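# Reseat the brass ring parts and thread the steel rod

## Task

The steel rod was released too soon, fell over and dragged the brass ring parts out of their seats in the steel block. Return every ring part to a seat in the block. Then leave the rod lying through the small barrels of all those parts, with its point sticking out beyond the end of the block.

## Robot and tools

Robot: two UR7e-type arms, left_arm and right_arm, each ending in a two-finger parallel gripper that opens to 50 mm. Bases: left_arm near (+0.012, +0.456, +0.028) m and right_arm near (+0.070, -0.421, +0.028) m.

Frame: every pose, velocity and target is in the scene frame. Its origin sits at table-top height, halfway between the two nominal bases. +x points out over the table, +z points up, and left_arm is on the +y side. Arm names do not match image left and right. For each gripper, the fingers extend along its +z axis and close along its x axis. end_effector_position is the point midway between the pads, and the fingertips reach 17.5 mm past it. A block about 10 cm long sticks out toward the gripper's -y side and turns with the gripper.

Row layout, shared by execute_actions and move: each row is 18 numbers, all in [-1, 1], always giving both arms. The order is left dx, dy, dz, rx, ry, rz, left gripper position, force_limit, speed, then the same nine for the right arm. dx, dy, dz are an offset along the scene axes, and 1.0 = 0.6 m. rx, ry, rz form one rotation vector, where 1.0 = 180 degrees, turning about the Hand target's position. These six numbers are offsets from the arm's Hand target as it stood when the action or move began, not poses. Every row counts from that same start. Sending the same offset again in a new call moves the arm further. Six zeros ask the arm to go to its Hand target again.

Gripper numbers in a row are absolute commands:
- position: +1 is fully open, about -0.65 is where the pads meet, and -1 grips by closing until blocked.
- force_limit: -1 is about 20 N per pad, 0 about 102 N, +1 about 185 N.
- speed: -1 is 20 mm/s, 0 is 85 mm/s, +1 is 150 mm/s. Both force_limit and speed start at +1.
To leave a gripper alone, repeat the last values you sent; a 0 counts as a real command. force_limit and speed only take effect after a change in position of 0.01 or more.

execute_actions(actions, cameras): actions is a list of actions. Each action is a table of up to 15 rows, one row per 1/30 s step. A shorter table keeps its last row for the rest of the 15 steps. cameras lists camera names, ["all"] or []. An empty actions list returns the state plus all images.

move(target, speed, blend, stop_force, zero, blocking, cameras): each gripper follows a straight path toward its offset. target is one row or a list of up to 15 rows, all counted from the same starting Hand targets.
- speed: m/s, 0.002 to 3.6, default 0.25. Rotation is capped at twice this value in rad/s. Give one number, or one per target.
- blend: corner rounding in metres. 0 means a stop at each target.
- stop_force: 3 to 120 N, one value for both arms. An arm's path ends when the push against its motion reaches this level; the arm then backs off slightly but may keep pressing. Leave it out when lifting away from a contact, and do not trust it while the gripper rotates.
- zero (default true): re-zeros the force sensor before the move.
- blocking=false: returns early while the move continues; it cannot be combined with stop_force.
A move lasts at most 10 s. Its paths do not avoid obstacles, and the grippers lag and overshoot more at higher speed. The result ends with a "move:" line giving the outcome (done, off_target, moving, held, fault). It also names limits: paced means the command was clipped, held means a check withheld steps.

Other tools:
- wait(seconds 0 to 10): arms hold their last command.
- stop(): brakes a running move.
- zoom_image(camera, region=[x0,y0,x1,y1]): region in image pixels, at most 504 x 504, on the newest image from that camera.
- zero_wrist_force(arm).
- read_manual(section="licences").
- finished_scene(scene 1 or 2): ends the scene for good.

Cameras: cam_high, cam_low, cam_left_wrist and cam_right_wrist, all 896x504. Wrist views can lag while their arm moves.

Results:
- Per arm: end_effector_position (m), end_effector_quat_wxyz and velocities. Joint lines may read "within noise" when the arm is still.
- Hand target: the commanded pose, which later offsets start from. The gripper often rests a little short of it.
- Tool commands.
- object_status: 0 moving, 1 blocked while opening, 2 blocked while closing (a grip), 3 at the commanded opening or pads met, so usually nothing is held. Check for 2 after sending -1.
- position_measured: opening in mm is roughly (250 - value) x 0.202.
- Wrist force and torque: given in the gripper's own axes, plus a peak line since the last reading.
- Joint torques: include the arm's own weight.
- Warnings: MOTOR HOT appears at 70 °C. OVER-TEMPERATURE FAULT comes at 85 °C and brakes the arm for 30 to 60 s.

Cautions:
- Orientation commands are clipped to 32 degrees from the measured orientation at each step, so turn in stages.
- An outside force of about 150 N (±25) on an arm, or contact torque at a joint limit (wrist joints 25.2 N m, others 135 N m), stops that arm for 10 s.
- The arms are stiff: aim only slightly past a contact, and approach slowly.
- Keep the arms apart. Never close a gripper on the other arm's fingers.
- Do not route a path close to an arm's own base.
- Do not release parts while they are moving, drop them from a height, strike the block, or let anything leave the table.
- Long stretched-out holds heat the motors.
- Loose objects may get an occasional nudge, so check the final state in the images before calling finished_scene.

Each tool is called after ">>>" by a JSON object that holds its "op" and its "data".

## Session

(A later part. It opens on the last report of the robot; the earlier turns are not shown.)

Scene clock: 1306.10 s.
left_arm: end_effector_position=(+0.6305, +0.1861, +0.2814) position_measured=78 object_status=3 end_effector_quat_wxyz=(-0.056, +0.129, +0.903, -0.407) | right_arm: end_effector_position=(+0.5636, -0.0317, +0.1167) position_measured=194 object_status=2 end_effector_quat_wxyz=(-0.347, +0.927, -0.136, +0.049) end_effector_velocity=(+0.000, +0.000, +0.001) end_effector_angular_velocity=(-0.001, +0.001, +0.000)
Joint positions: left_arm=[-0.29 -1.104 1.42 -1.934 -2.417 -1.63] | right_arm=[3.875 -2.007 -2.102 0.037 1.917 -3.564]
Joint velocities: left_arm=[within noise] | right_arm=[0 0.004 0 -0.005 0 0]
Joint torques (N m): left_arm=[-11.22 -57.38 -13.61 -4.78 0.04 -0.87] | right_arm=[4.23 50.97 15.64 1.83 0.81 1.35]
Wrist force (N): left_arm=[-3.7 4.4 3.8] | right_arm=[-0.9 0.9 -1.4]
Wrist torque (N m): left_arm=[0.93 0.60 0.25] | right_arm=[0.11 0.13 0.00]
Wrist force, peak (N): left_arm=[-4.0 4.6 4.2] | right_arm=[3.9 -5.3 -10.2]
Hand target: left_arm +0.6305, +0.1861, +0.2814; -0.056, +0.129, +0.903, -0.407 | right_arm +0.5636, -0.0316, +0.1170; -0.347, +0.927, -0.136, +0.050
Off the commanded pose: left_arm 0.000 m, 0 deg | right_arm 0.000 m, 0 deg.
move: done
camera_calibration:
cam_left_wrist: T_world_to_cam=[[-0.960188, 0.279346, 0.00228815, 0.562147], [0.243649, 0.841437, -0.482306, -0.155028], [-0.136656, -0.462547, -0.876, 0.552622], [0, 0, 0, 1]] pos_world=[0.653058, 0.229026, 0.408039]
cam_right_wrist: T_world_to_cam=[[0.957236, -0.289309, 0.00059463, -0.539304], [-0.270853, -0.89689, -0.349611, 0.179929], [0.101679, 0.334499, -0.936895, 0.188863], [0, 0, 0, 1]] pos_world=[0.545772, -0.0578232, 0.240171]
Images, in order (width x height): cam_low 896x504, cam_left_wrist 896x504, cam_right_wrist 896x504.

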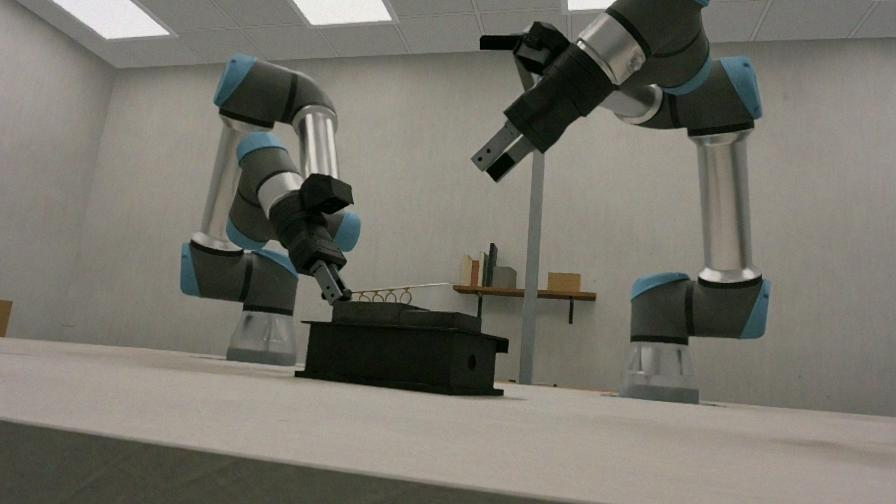

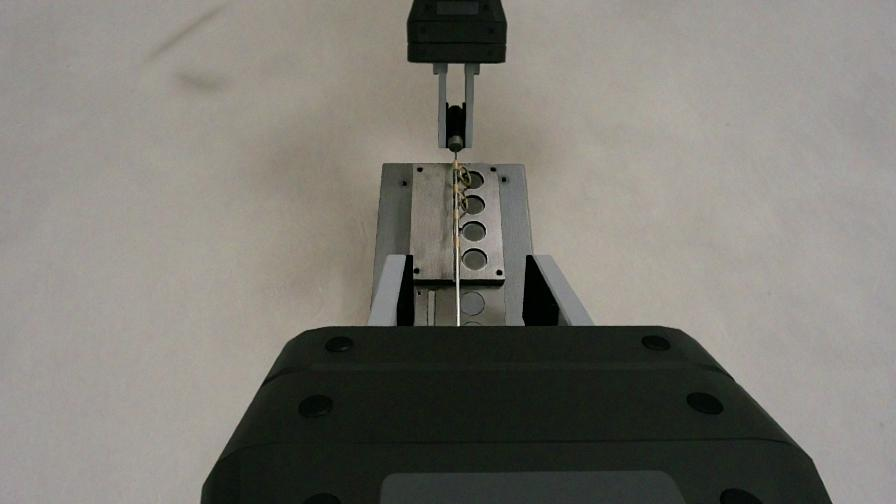

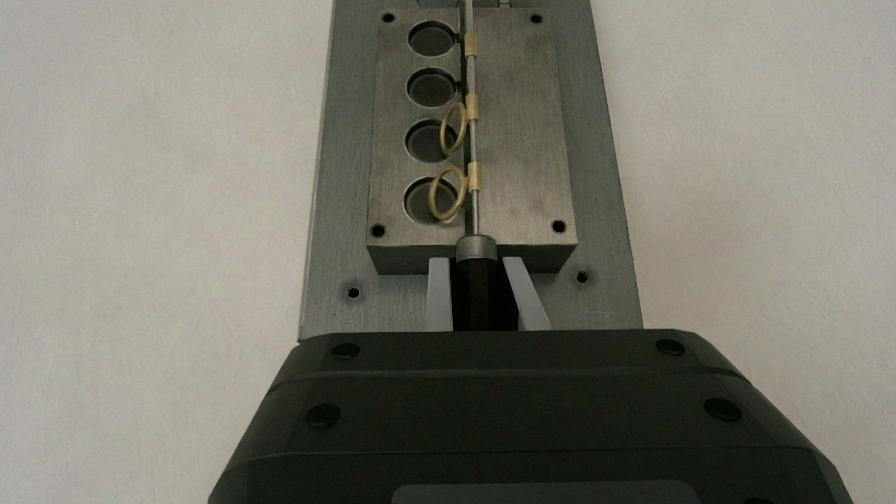

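>>> {"op": "move", "data": {"target": [[0,0,0,0,0,0,0.5,0,-0.5,0.005,-0.0014,0.025,0,0,0,-1,-0.4,-0.9],[0,0,0,0,0,0,0.5,0,-0.5,0.005,-0.0014,0.025,0,0,0,-0.98,0.3,-0.9],[0,0,0,0,0,0,0.5,0,-0.5,-0.0421,0.0121,0.0217,-0.0277,0.0081,0,-0.98,0.3,-0.9]], "speed": 0.04, "cameras": ["cam_right_wrist","cam_left_wrist","cam_low"]}}

>>> {"op": "zoom_image", "data": {"camera": "cam_right_wrist", "region": [430, 0, 570, 260]}}

>>> {"op": "zoom_image", "data": {"camera": "cam_left_wrist", "region": [430, 130, 530, 300]}}

>>> {"op": "zoom_image", "data": {"camera": "cam_low", "region": [310, 240, 470, 320]}}

Scene clock: 1391.00 s.
left_arm: end_effector_position=(+0.6305, +0.1861, +0.2814) position_measured=78 object_status=3 end_effector_quat_wxyz=(-0.056, +0.129, +0.903, -0.407) | right_arm: end_effector_position=(+0.5383, -0.0244, +0.1300) position_measured=197 object_status=2 end_effector_quat_wxyz=(-0.305, +0.941, -0.139, +0.044)
Joint positions: left_arm=[-0.29 -1.104 1.42 -1.934 -2.417 -1.63] | right_arm=[3.942 -1.917 -2.111 -0.113 1.842 -3.533]
Joint torques (N m): left_arm=[-11.49 -57.03 -13.46 -4.4 -0.22 -0.67] | right_arm=[-11.7 24.51 24.81 6.69 3 -1.54]
Wrist force (N): left_arm=[-3.7 4.0 3.9] | right_arm=[-0.6 0.8 -1.2]
Wrist torque (N m): left_arm=[0.86 0.58 0.25] | right_arm=[0.08 0.09 -0.08]
Wrist force, peak (N): left_arm=[-3.8 4.6 4.3] | right_arm=[-1.0 1.2 -1.5]
Hand target: left_arm +0.6305, +0.1861, +0.2814; -0.056, +0.129, +0.903, -0.407 | right_arm +0.5384, -0.0244, +0.1300; -0.305, +0.941, -0.139, +0.044
Off the commanded pose: left_arm 0.000 m, 0 deg | right_arm 0.000 m, 0 deg.
move: done
camera_calibration:
cam_left_wrist: T_world_to_cam=[[-0.960188, 0.279346, 0.00228815, 0.562147], [0.243649, 0.841437, -0.482306, -0.155028], [-0.136656, -0.462547, -0.876, 0.552622], [0, 0, 0, 1]] pos_world=[0.653058, 0.229026, 0.408039]
cam_right_wrist: T_world_to_cam=[[0.957257, -0.289235, 0.00159852, -0.513171], [-0.278607, -0.92354, -0.263536, 0.176615], [0.0777001, 0.251826, -0.964648, 0.215955], [0, 0, 0, 1]] pos_world=[0.523663, -0.039699, 0.255685]
Images, in order (width x height): cam_low 896x504, cam_left_wrist 896x504, cam_right_wrist 896x504.

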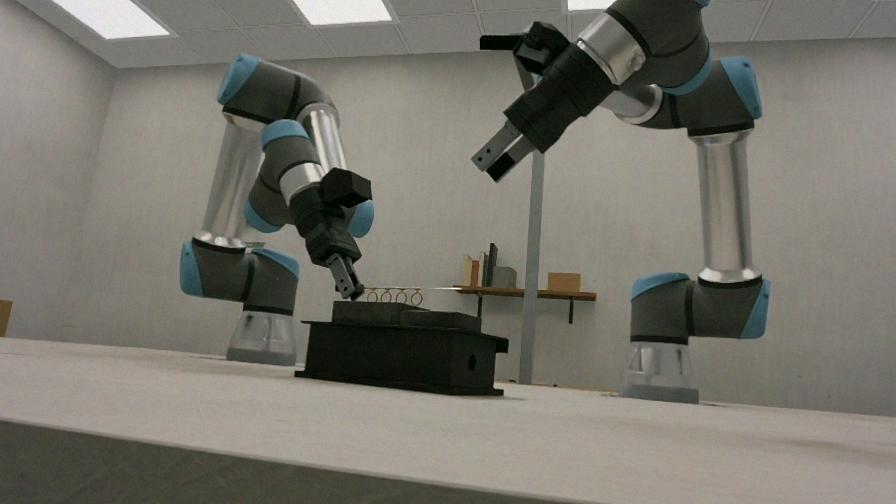

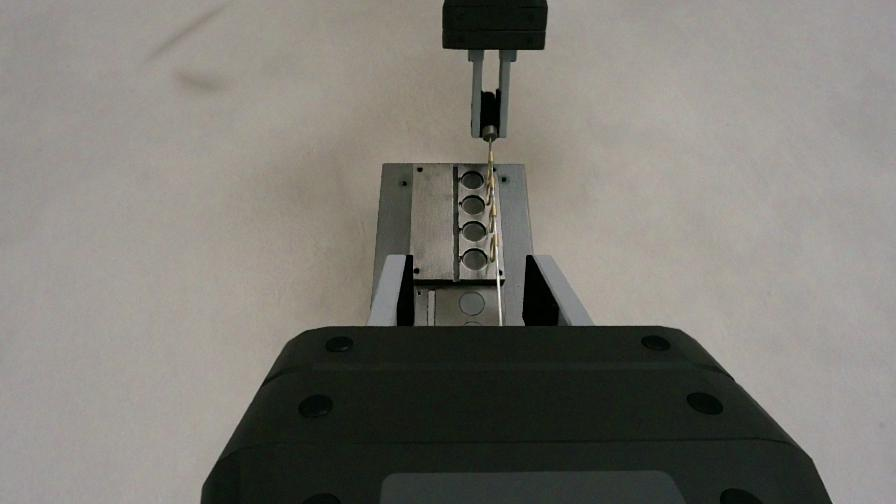

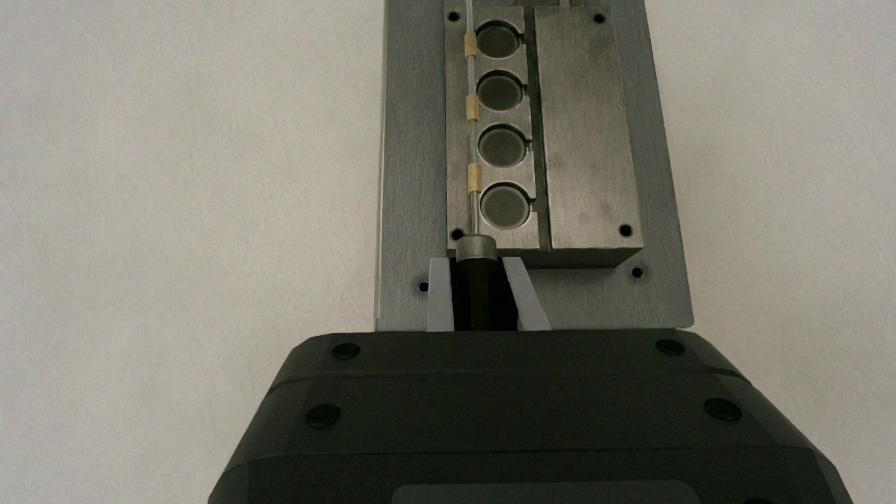

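Scaled by 1.938.

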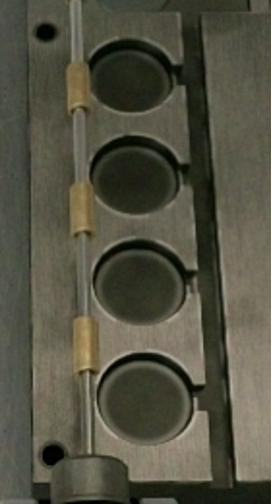

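Scaled by 2.965.

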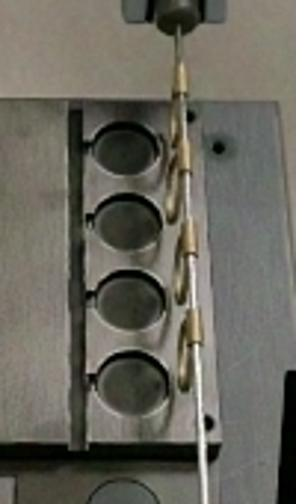

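Scaled by 3.150.

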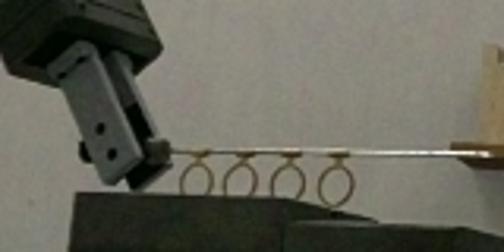

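>>> {"op": "move", "data": {"target": [0,0,0,0,0,0,0.5,0,-0.5,0,0,-0.01,0,0,0,-0.98,0.3,-0.9], "speed": 0.008, "stop_force": 3, "cameras": ["cam_low"]}}

>>> {"op": "zoom_image", "data": {"camera": "cam_low", "region": [340, 270, 440, 320]}}

Scene clock: 1415.37 s.
left_arm: end_effector_position=(+0.6305, +0.1861, +0.2814) position_measured=78 object_status=3 end_effector_quat_wxyz=(-0.056, +0.129, +0.903, -0.407) | right_arm: end_effector_position=(+0.5384, -0.0244, +0.1258) position_measured=197 object_status=2 end_effector_quat_wxyz=(-0.305, +0.941, -0.139, +0.044)
Joint positions: left_arm=[-0.29 -1.104 1.42 -1.934 -2.417 -1.63] | right_arm=[3.942 -1.927 -2.114 -0.101 1.842 -3.533]
Joint torques (N m): left_arm=[-11.18 -57.15 -13.45 -4.22 -0.32 -0.48] | right_arm=[-9.43 46.62 24.84 1.64 0.8 -0.61]
Wrist force (N): left_arm=[-3.4 4.4 3.9] | right_arm=[-0.7 -1.2 -4.3]
Wrist torque (N m): left_arm=[0.92 0.54 0.26] | right_arm=[0.16 0.11 -0.07]
Wrist force, peak (N): left_arm=[-4.0 4.6 4.2] | right_arm=[-0.5 -2.8 -7.1]
Hand target: left_arm +0.6305, +0.1861, +0.2814; -0.056, +0.129, +0.903, -0.407 | right_arm +0.5384, -0.0244, +0.1258; -0.305, +0.941, -0.138, +0.044 (not the last commanded pose)
Off the commanded pose: left_arm 0.000 m, 0 deg | right_arm 0.002 m, 0 deg.
move: contact (right_arm)
Images, in order (width x height): cam_low 896x504.

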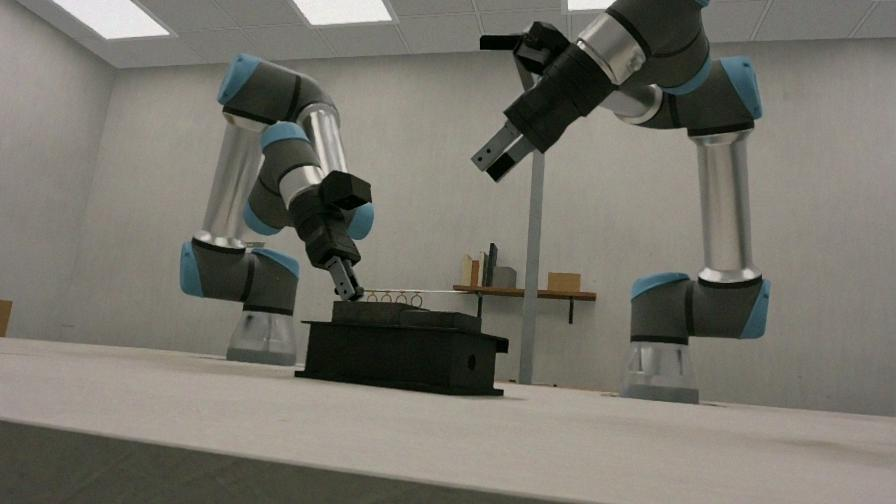

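Scaled by 5.040.

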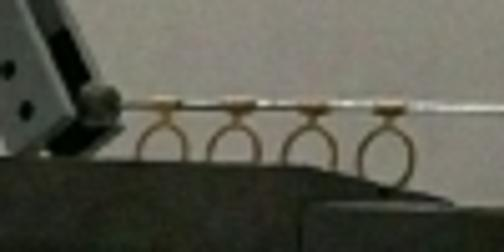

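>>> {"op": "move", "data": {"target": [[0,0,0,0,0,0,0.5,0,-0.5,0.008,-0.0023,0,0,0,0,-0.98,0.3,-0.9],[0,0,0,0,0,0,0.5,0,-0.5,0.016,-0.0046,-0.002,0,0,0,-0.98,0.3,-0.9],[0,0,0,0,0,0,0.5,0,-0.5,0.0256,-0.0073,-0.0062,0,0,0,-0.98,0.3,-0.9]], "speed": 0.015, "blend": 0.001, "cameras": ["cam_right_wrist","cam_left_wrist","cam_low"]}}

>>> {"op": "zoom_image", "data": {"camera": "cam_right_wrist", "region": [430, 0, 570, 260]}}

>>> {"op": "zoom_image", "data": {"camera": "cam_left_wrist", "region": [430, 130, 530, 300]}}

>>> {"op": "zoom_image", "data": {"camera": "cam_low", "region": [310, 240, 470, 320]}}

Scene clock: 1425.57 s.
left_arm: end_effector_position=(+0.6305, +0.1861, +0.2814) position_measured=78 object_status=3 end_effector_quat_wxyz=(-0.056, +0.129, +0.903, -0.407) | right_arm: end_effector_position=(+0.5539, -0.0288, +0.1220) position_measured=197 object_status=2 end_effector_quat_wxyz=(-0.305, +0.941, -0.139, +0.044)
Joint positions: left_arm=[-0.29 -1.104 1.42 -1.934 -2.417 -1.63] | right_arm=[3.913 -1.952 -2.085 -0.111 1.858 -3.559]
Joint torques (N m): left_arm=[-10.71 -56.84 -13.88 -4.09 -0.32 -0.62] | right_arm=[6.55 44.83 11.36 2.08 1.65 0.65]
Wrist force (N): left_arm=[-3.6 4.4 4.1] | right_arm=[-0.6 1.0 -1.3]
Wrist torque (N m): left_arm=[0.92 0.57 0.25] | right_arm=[0.11 0.09 0.00]
Wrist force, peak (N): left_arm=[-3.7 4.5 4.2] | right_arm=[-0.8 -1.2 -4.5]
Hand target: left_arm +0.6305, +0.1861, +0.2814; -0.056, +0.129, +0.903, -0.407 | right_arm +0.5537, -0.0288, +0.1221; -0.305, +0.941, -0.138, +0.044
Off the commanded pose: left_arm 0.000 m, 0 deg | right_arm 0.000 m, 0 deg.
move: done
camera_calibration:
cam_left_wrist: T_world_to_cam=[[-0.960188, 0.279346, 0.00228815, 0.562147], [0.243649, 0.841437, -0.482306, -0.155028], [-0.136656, -0.462547, -0.876, 0.552622], [0, 0, 0, 1]] pos_world=[0.653058, 0.229026, 0.408039]
cam_right_wrist: T_world_to_cam=[[0.95727, -0.289191, 0.00168058, -0.52939], [-0.278536, -0.923529, -0.263651, 0.174754], [0.0777978, 0.251917, -0.964617, 0.20798], [0, 0, 0, 1]] pos_world=[0.539263, -0.0440986, 0.247585]
Images, in order (width x height): cam_low 896x504, cam_left_wrist 896x504, cam_right_wrist 896x504.

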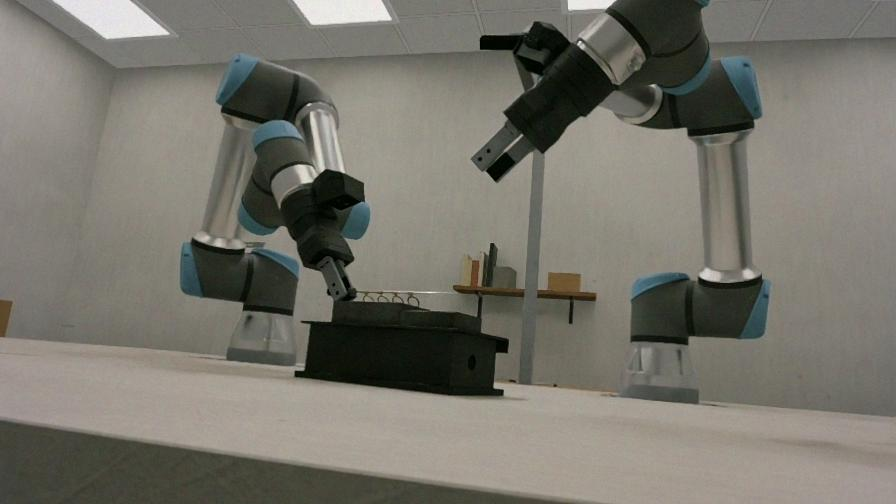

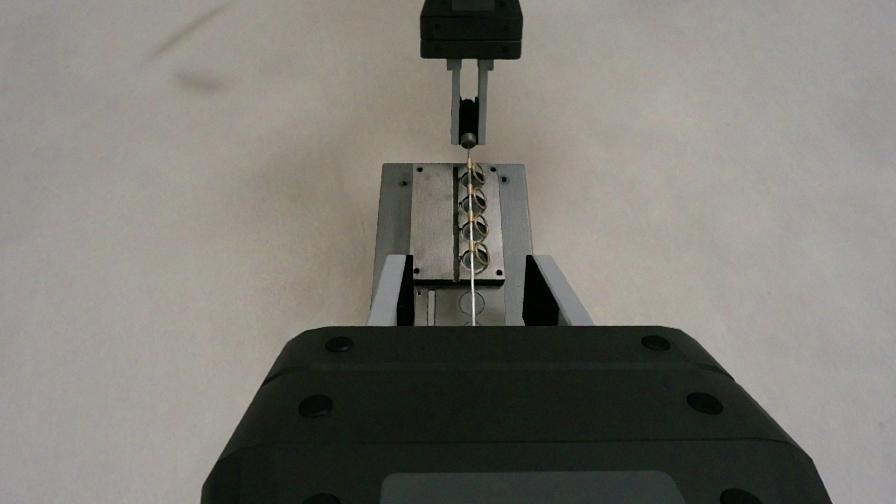

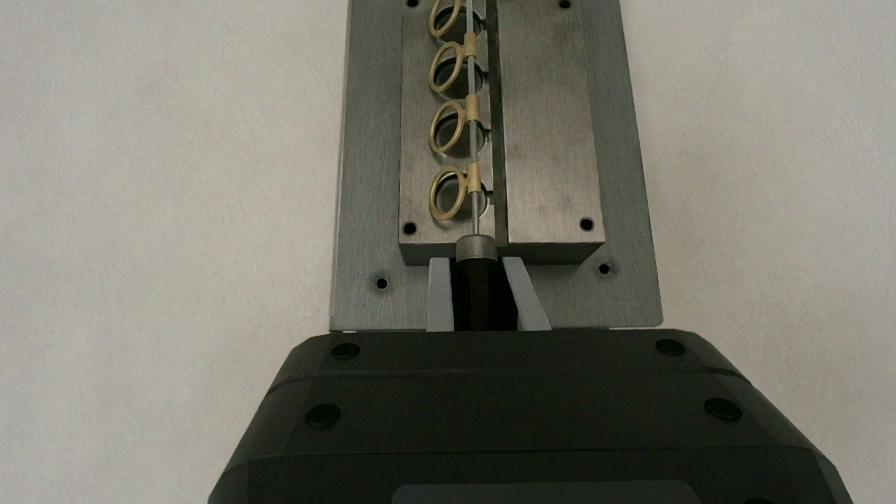

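Scaled by 1.938.

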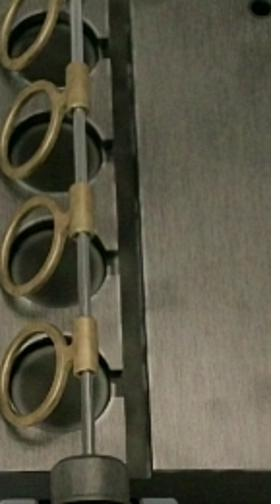

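Scaled by 2.965.

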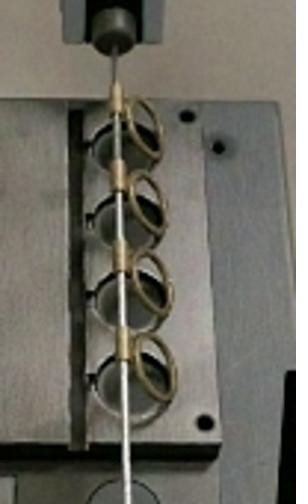

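Scaled by 3.150.

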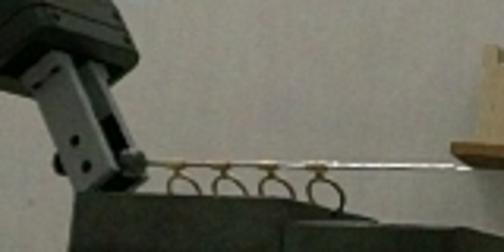

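>>> {"op": "move", "data": {"target": [[0,0,0,0,0,0,0.5,0,-0.5,0.0072,-0.0021,-0.005,0,0,0,-0.98,0.3,-0.9],[0,0,0,0,0,0,0.5,0,-0.5,0.0128,-0.0037,-0.01,0,0,0,-0.98,0.3,-0.9],[0,0,0,0,0,0,0.5,0,-0.5,0.0176,-0.005,-0.0163,0,0,0,-0.98,0.3,-0.9]], "speed": 0.015, "blend": 0.001, "cameras": ["cam_right_wrist","cam_left_wrist","cam_low"]}}

>>> {"op": "zoom_image", "data": {"camera": "cam_right_wrist", "region": [410, 0, 550, 260]}}

>>> {"op": "zoom_image", "data": {"camera": "cam_left_wrist", "region": [430, 130, 530, 300]}}

>>> {"op": "zoom_image", "data": {"camera": "cam_low", "region": [310, 240, 470, 320]}}

Scene clock: 1437.43 s.
left_arm: end_effector_position=(+0.6305, +0.1861, +0.2814) position_measured=78 object_status=3 end_effector_quat_wxyz=(-0.056, +0.129, +0.903, -0.407) | right_arm: end_effector_position=(+0.5644, -0.0318, +0.1122) position_measured=197 object_status=2 end_effector_quat_wxyz=(-0.305, +0.941, -0.138, +0.044)
Joint positions: left_arm=[-0.29 -1.104 1.42 -1.934 -2.417 -1.63] | right_arm=[3.893 -1.985 -2.068 -0.1 1.868 -3.576]
Joint torques (N m): left_arm=[-10.76 -56.96 -13.85 -4.08 -0.33 -0.61] | right_arm=[4.01 51.31 14.93 4.06 1.66 0.53]
Wrist force (N): left_arm=[-3.6 4.2 3.9] | right_arm=[-0.8 0.9 -1.2]
Wrist torque (N m): left_arm=[0.90 0.56 0.26] | right_arm=[0.10 0.12 0.00]
Wrist force, peak (N): left_arm=[-3.6 4.7 4.3] | right_arm=[-1.2 0.4 -1.4]
Hand target: left_arm +0.6305, +0.1861, +0.2814; -0.056, +0.129, +0.903, -0.407 | right_arm +0.5643, -0.0318, +0.1123; -0.305, +0.941, -0.138, +0.044
Off the commanded pose: left_arm 0.000 m, 0 deg | right_arm 0.000 m, 0 deg.
move: done
camera_calibration:
cam_left_wrist: T_world_to_cam=[[-0.960188, 0.279346, 0.00228815, 0.562147], [0.243649, 0.841437, -0.482306, -0.155028], [-0.136656, -0.462547, -0.876, 0.552622], [0, 0, 0, 1]] pos_world=[0.653058, 0.229026, 0.408039]
cam_right_wrist: T_world_to_cam=[[0.957272, -0.289184, 0.00165262, -0.540286], [-0.278528, -0.923506, -0.26374, 0.172369], [0.0777956, 0.252011, -0.964592, 0.198562], [0, 0, 0, 1]] pos_world=[0.549763, -0.0470982, 0.237885]
Images, in order (width x height): cam_low 896x504, cam_left_wrist 896x504, cam_right_wrist 896x504.

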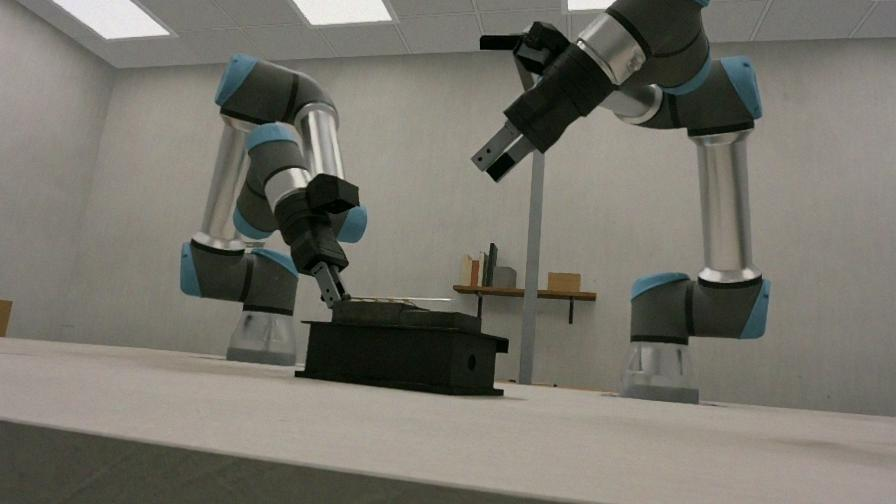

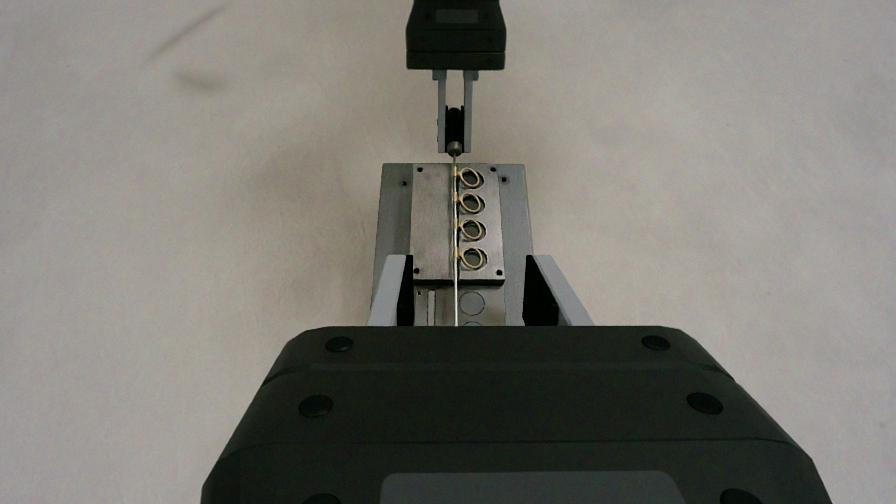

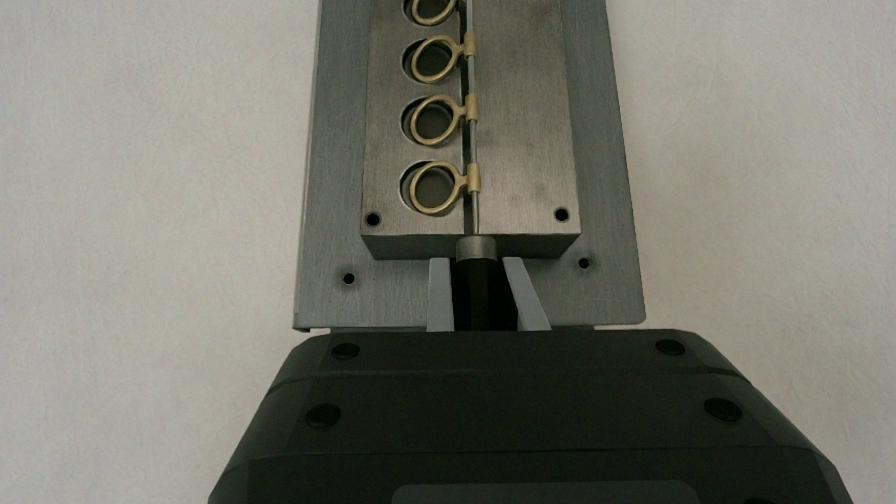

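Scaled by 1.938.

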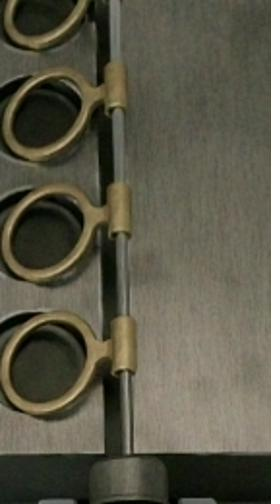

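Scaled by 2.965.

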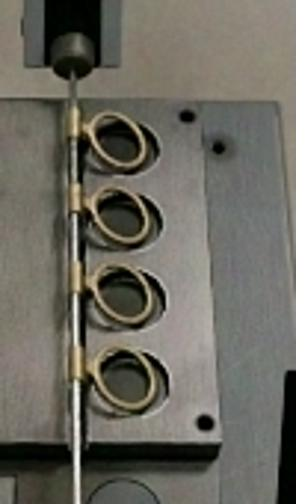

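Scaled by 3.150.

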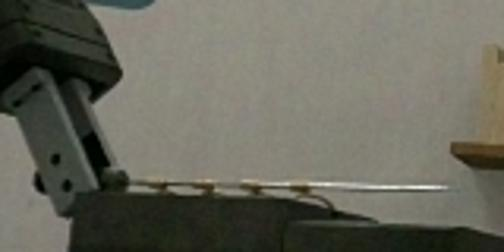

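>>> {"op": "zoom_image", "data": {"camera": "cam_right_wrist", "region": [440, 60, 500, 150]}}

>>> {"op": "zoom_image", "data": {"camera": "cam_right_wrist", "region": [440, 150, 500, 240]}}

>>> {"op": "zoom_image", "data": {"camera": "cam_left_wrist", "region": [440, 150, 500, 220]}}

>>> {"op": "zoom_image", "data": {"camera": "cam_left_wrist", "region": [440, 220, 500, 290]}}

Scaled by 5.600.

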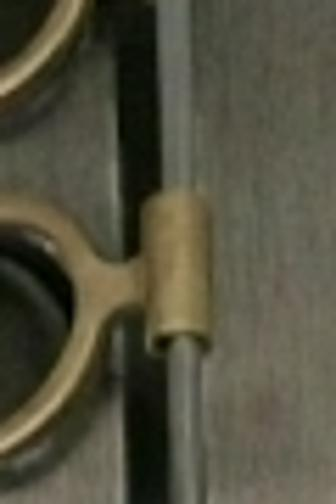

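Scaled by 5.600.

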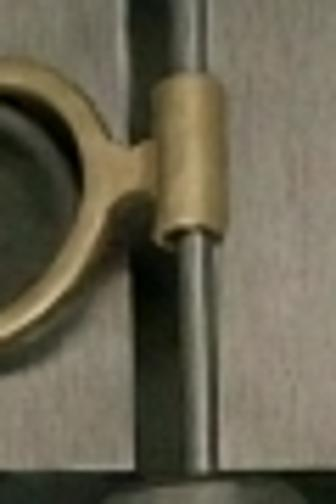

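Scaled by 7.200.

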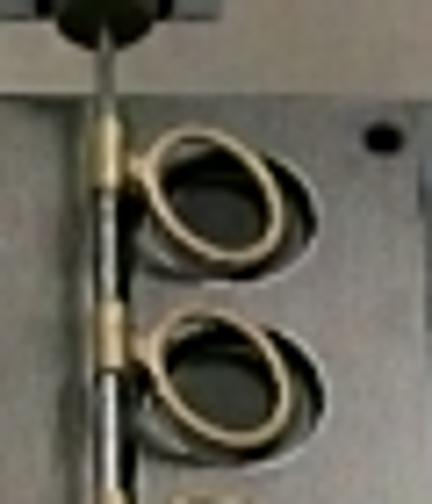

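Scaled by 7.200.

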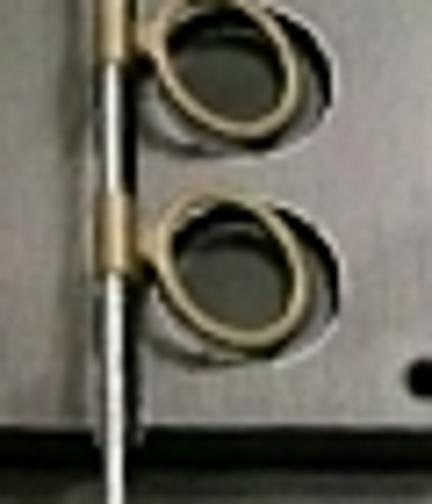

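>>> {"op": "move", "data": {"target": [[0,0,0,0,0,0,0.5,0,-0.5,-0.0009,0.0011,0,0,0,0,-0.98,0.3,-0.9],[0,0,0,0,0,0,0.5,0,-0.5,-0.0009,0.0011,-0.0083,0,0,0,-0.98,0.3,-0.9]], "speed": 0.01, "stop_force": 5, "cameras": ["cam_right_wrist","cam_left_wrist","cam_low"]}}

>>> {"op": "zoom_image", "data": {"camera": "cam_right_wrist", "region": [390, 0, 530, 260]}}

>>> {"op": "zoom_image", "data": {"camera": "cam_left_wrist", "region": [440, 150, 500, 220]}}

>>> {"op": "zoom_image", "data": {"camera": "cam_left_wrist", "region": [440, 220, 500, 290]}}

>>> {"op": "zoom_image", "data": {"camera": "cam_low", "region": [310, 270, 470, 320]}}

Scene clock: 1480.77 s.
left_arm: end_effector_position=(+0.6305, +0.1861, +0.2814) position_measured=78 object_status=3 end_effector_quat_wxyz=(-0.056, +0.129, +0.903, -0.407) | right_arm: end_effector_position=(+0.5637, -0.0311, +0.1073) position_measured=197 object_status=2 end_effector_quat_wxyz=(-0.305, +0.941, -0.138, +0.044)
Joint positions: left_arm=[-0.29 -1.104 1.42 -1.934 -2.417 -1.63] | right_arm=[3.895 -1.995 -2.071 -0.086 1.867 -3.574]
Joint torques (N m): left_arm=[-10.95 -57.16 -13.79 -4.04 -0.54 -0.44] | right_arm=[-11.32 51.75 25.05 1.89 2.84 -1.55]
Wrist force (N): left_arm=[-3.5 4.4 3.9] | right_arm=[-0.6 0.7 -1.1]
Wrist torque (N m): left_arm=[0.93 0.56 0.25] | right_arm=[0.07 0.08 -0.09]
Wrist force, peak (N): left_arm=[-3.8 4.7 4.0] | right_arm=[-0.7 0.9 -1.5]
Hand target: left_arm +0.6305, +0.1861, +0.2814; -0.056, +0.129, +0.903, -0.407 | right_arm +0.5637, -0.0311, +0.1073; -0.305, +0.941, -0.138, +0.044
Off the commanded pose: left_arm 0.000 m, 0 deg | right_arm 0.000 m, 0 deg.
move: done
camera_calibration:
cam_left_wrist: T_world_to_cam=[[-0.960188, 0.279346, 0.00228815, 0.562147], [0.243649, 0.841437, -0.482306, -0.155028], [-0.136656, -0.462547, -0.876, 0.552622], [0, 0, 0, 1]] pos_world=[0.653058, 0.229026, 0.408039]
cam_right_wrist: T_world_to_cam=[[0.957277, -0.289167, 0.00158851, -0.539393], [-0.278537, -0.923536, -0.263625, 0.171504], [0.0776984, 0.251919, -0.964624, 0.19377], [0, 0, 0, 1]] pos_world=[0.549063, -0.0463986, 0.232985]
Images, in order (width x height): cam_low 896x504, cam_left_wrist 896x504, cam_right_wrist 896x504.

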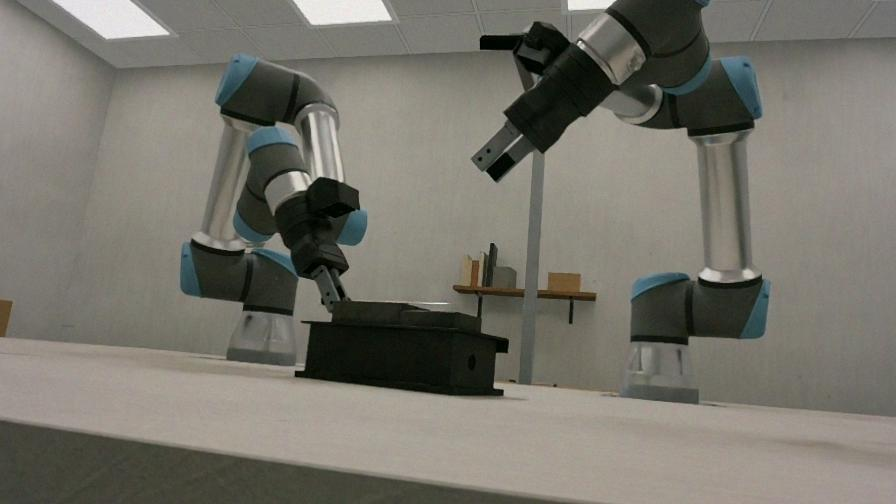

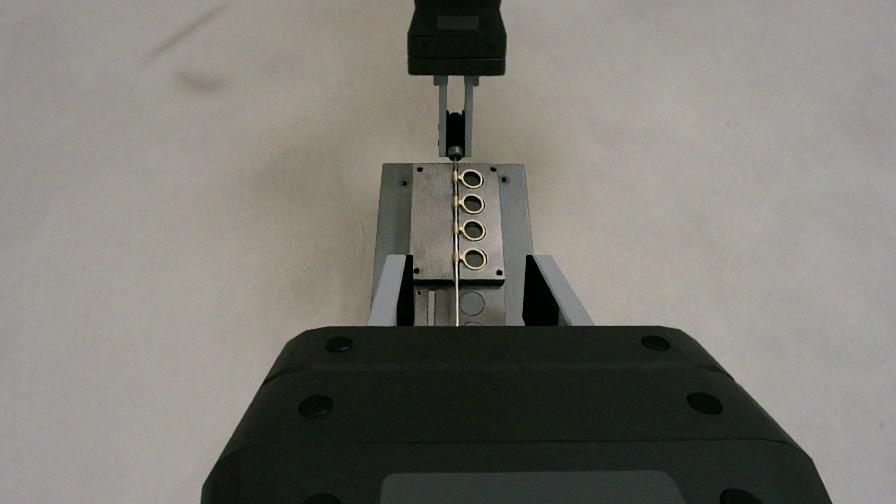

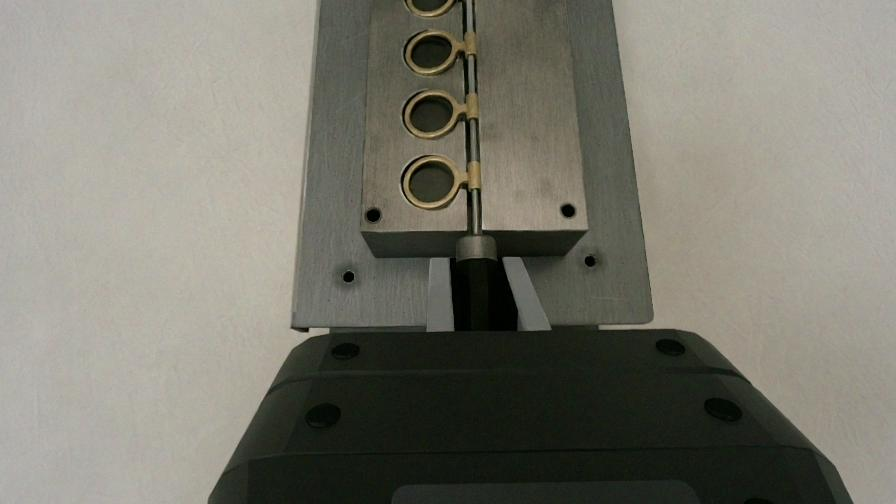

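Scaled by 1.938.

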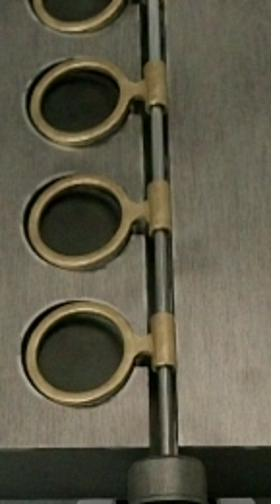

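Scaled by 7.200.

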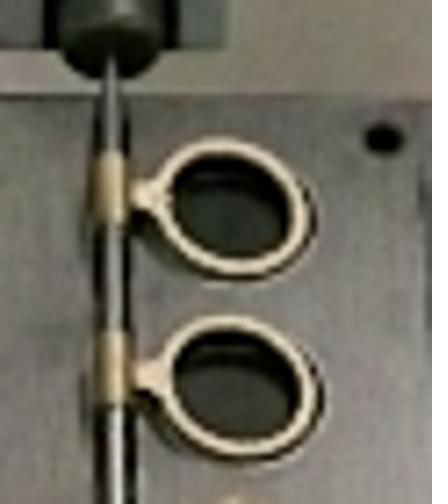

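Scaled by 7.200.

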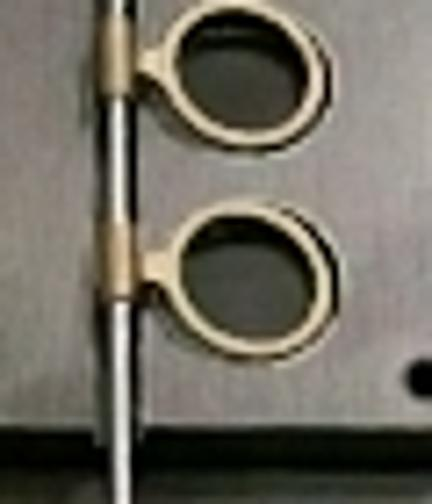

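Scaled by 3.150.

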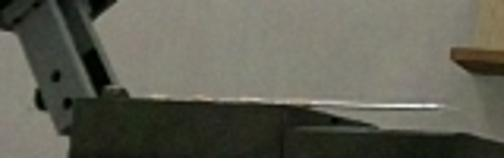

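>>> {"op": "move", "data": {"target": [[0,0,0,0,0,0,0.5,0,-0.5,-0.0006,0.0005,0,0,0,0,-0.98,0.3,-0.9],[0,0,0,0,0,0,0.5,0,-0.5,-0.0006,0.0005,-0.0067,0,0,0,-0.98,0.3,-0.9]], "speed": 0.01, "stop_force": 4, "cameras": ["cam_right_wrist","cam_left_wrist","cam_low"]}}

>>> {"op": "zoom_image", "data": {"camera": "cam_right_wrist", "region": [390, 0, 530, 260]}}

>>> {"op": "zoom_image", "data": {"camera": "cam_left_wrist", "region": [440, 150, 500, 220]}}

>>> {"op": "zoom_image", "data": {"camera": "cam_left_wrist", "region": [440, 220, 500, 290]}}

>>> {"op": "zoom_image", "data": {"camera": "cam_low", "region": [310, 270, 470, 320]}}

Scene clock: 1506.43 s.
left_arm: end_effector_position=(+0.6305, +0.1861, +0.2814) position_measured=78 object_status=3 end_effector_quat_wxyz=(-0.056, +0.129, +0.903, -0.407) | right_arm: end_effector_position=(+0.5634, -0.0308, +0.1032) position_measured=197 object_status=2 end_effector_quat_wxyz=(-0.305, +0.941, -0.139, +0.044)
Joint positions: left_arm=[-0.29 -1.104 1.42 -1.934 -2.417 -1.63] | right_arm=[3.896 -2.004 -2.074 -0.075 1.867 -3.574]
Joint torques (N m): left_arm=[-10.33 -56.4 -13.76 -4.02 -0.36 -0.41] | right_arm=[9.49 52.55 18.14 1.96 -1.58 0.63]
Wrist force (N): left_arm=[-3.6 4.5 3.6] | right_arm=[-0.7 0.7 -1.2]
Wrist torque (N m): left_arm=[0.94 0.57 0.25] | right_arm=[0.07 0.11 -0.09]
Wrist force, peak (N): left_arm=[-3.9 4.6 4.1] | right_arm=[-0.9 0.2 -1.6]
Hand target: left_arm +0.6305, +0.1861, +0.2814; -0.056, +0.129, +0.903, -0.407 | right_arm +0.5634, -0.0308, +0.1033; -0.305, +0.941, -0.138, +0.044
Off the commanded pose: left_arm 0.000 m, 0 deg | right_arm 0.000 m, 0 deg.
move: done
camera_calibration:
cam_left_wrist: T_world_to_cam=[[-0.960188, 0.279346, 0.00228815, 0.562147], [0.243649, 0.841437, -0.482306, -0.155028], [-0.136656, -0.462547, -0.876, 0.552622], [0, 0, 0, 1]] pos_world=[0.653058, 0.229026, 0.408039]
cam_right_wrist: T_world_to_cam=[[0.957257, -0.289235, 0.00159852, -0.539006], [-0.278607, -0.92354, -0.263536, 0.170634], [0.0777001, 0.251826, -0.964648, 0.189763], [0, 0, 0, 1]] pos_world=[0.548763, -0.046099, 0.228885]
Images, in order (width x height): cam_low 896x504, cam_left_wrist 896x504, cam_right_wrist 896x504.

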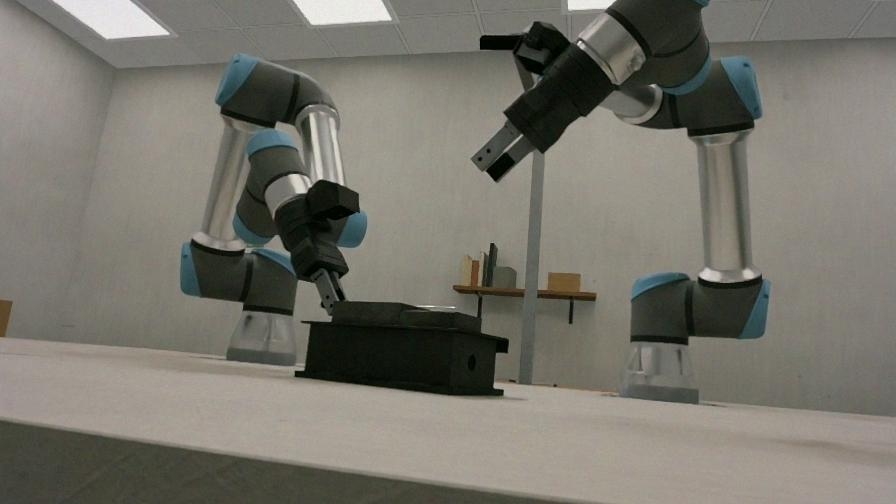

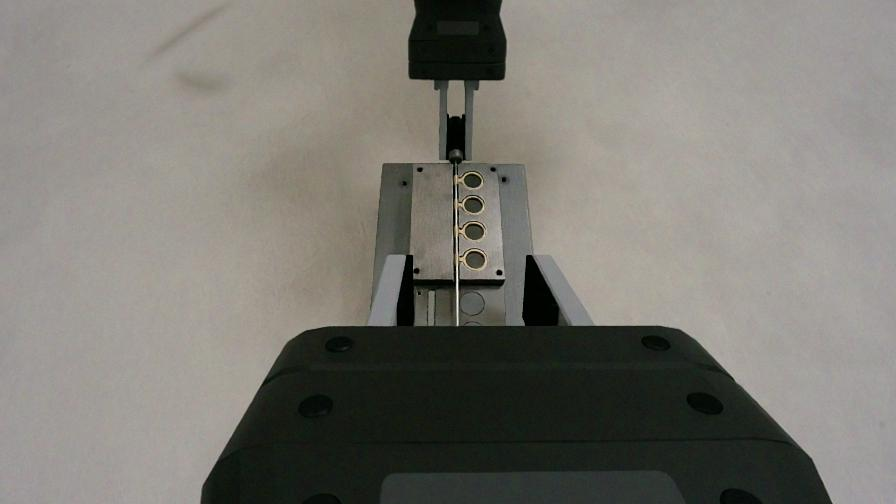

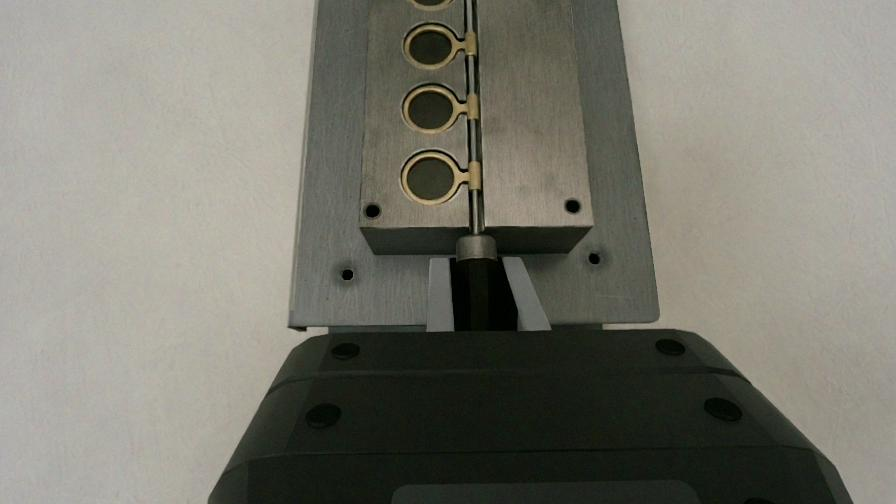

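Scaled by 1.938.

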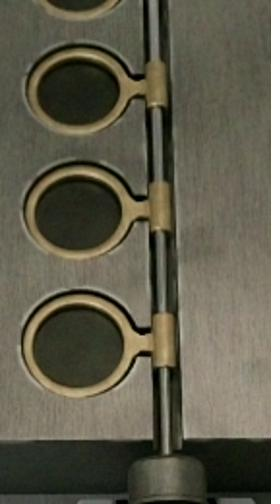

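Scaled by 7.200.

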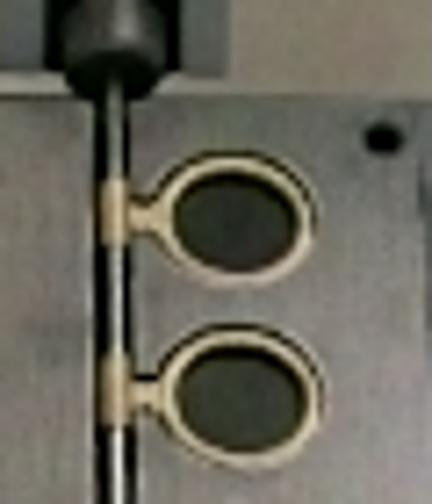

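Scaled by 7.200.

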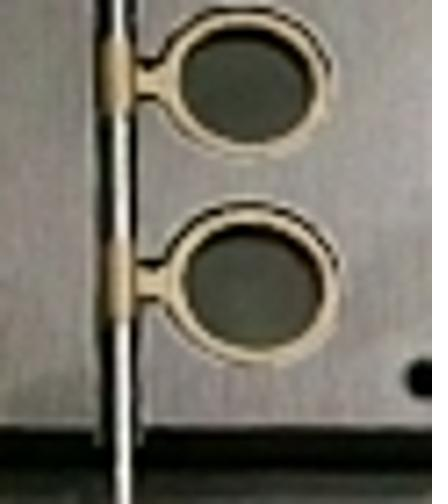

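Scaled by 3.150.

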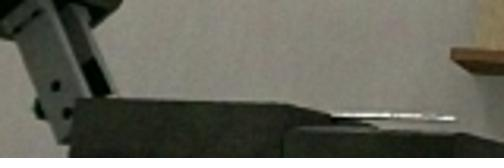

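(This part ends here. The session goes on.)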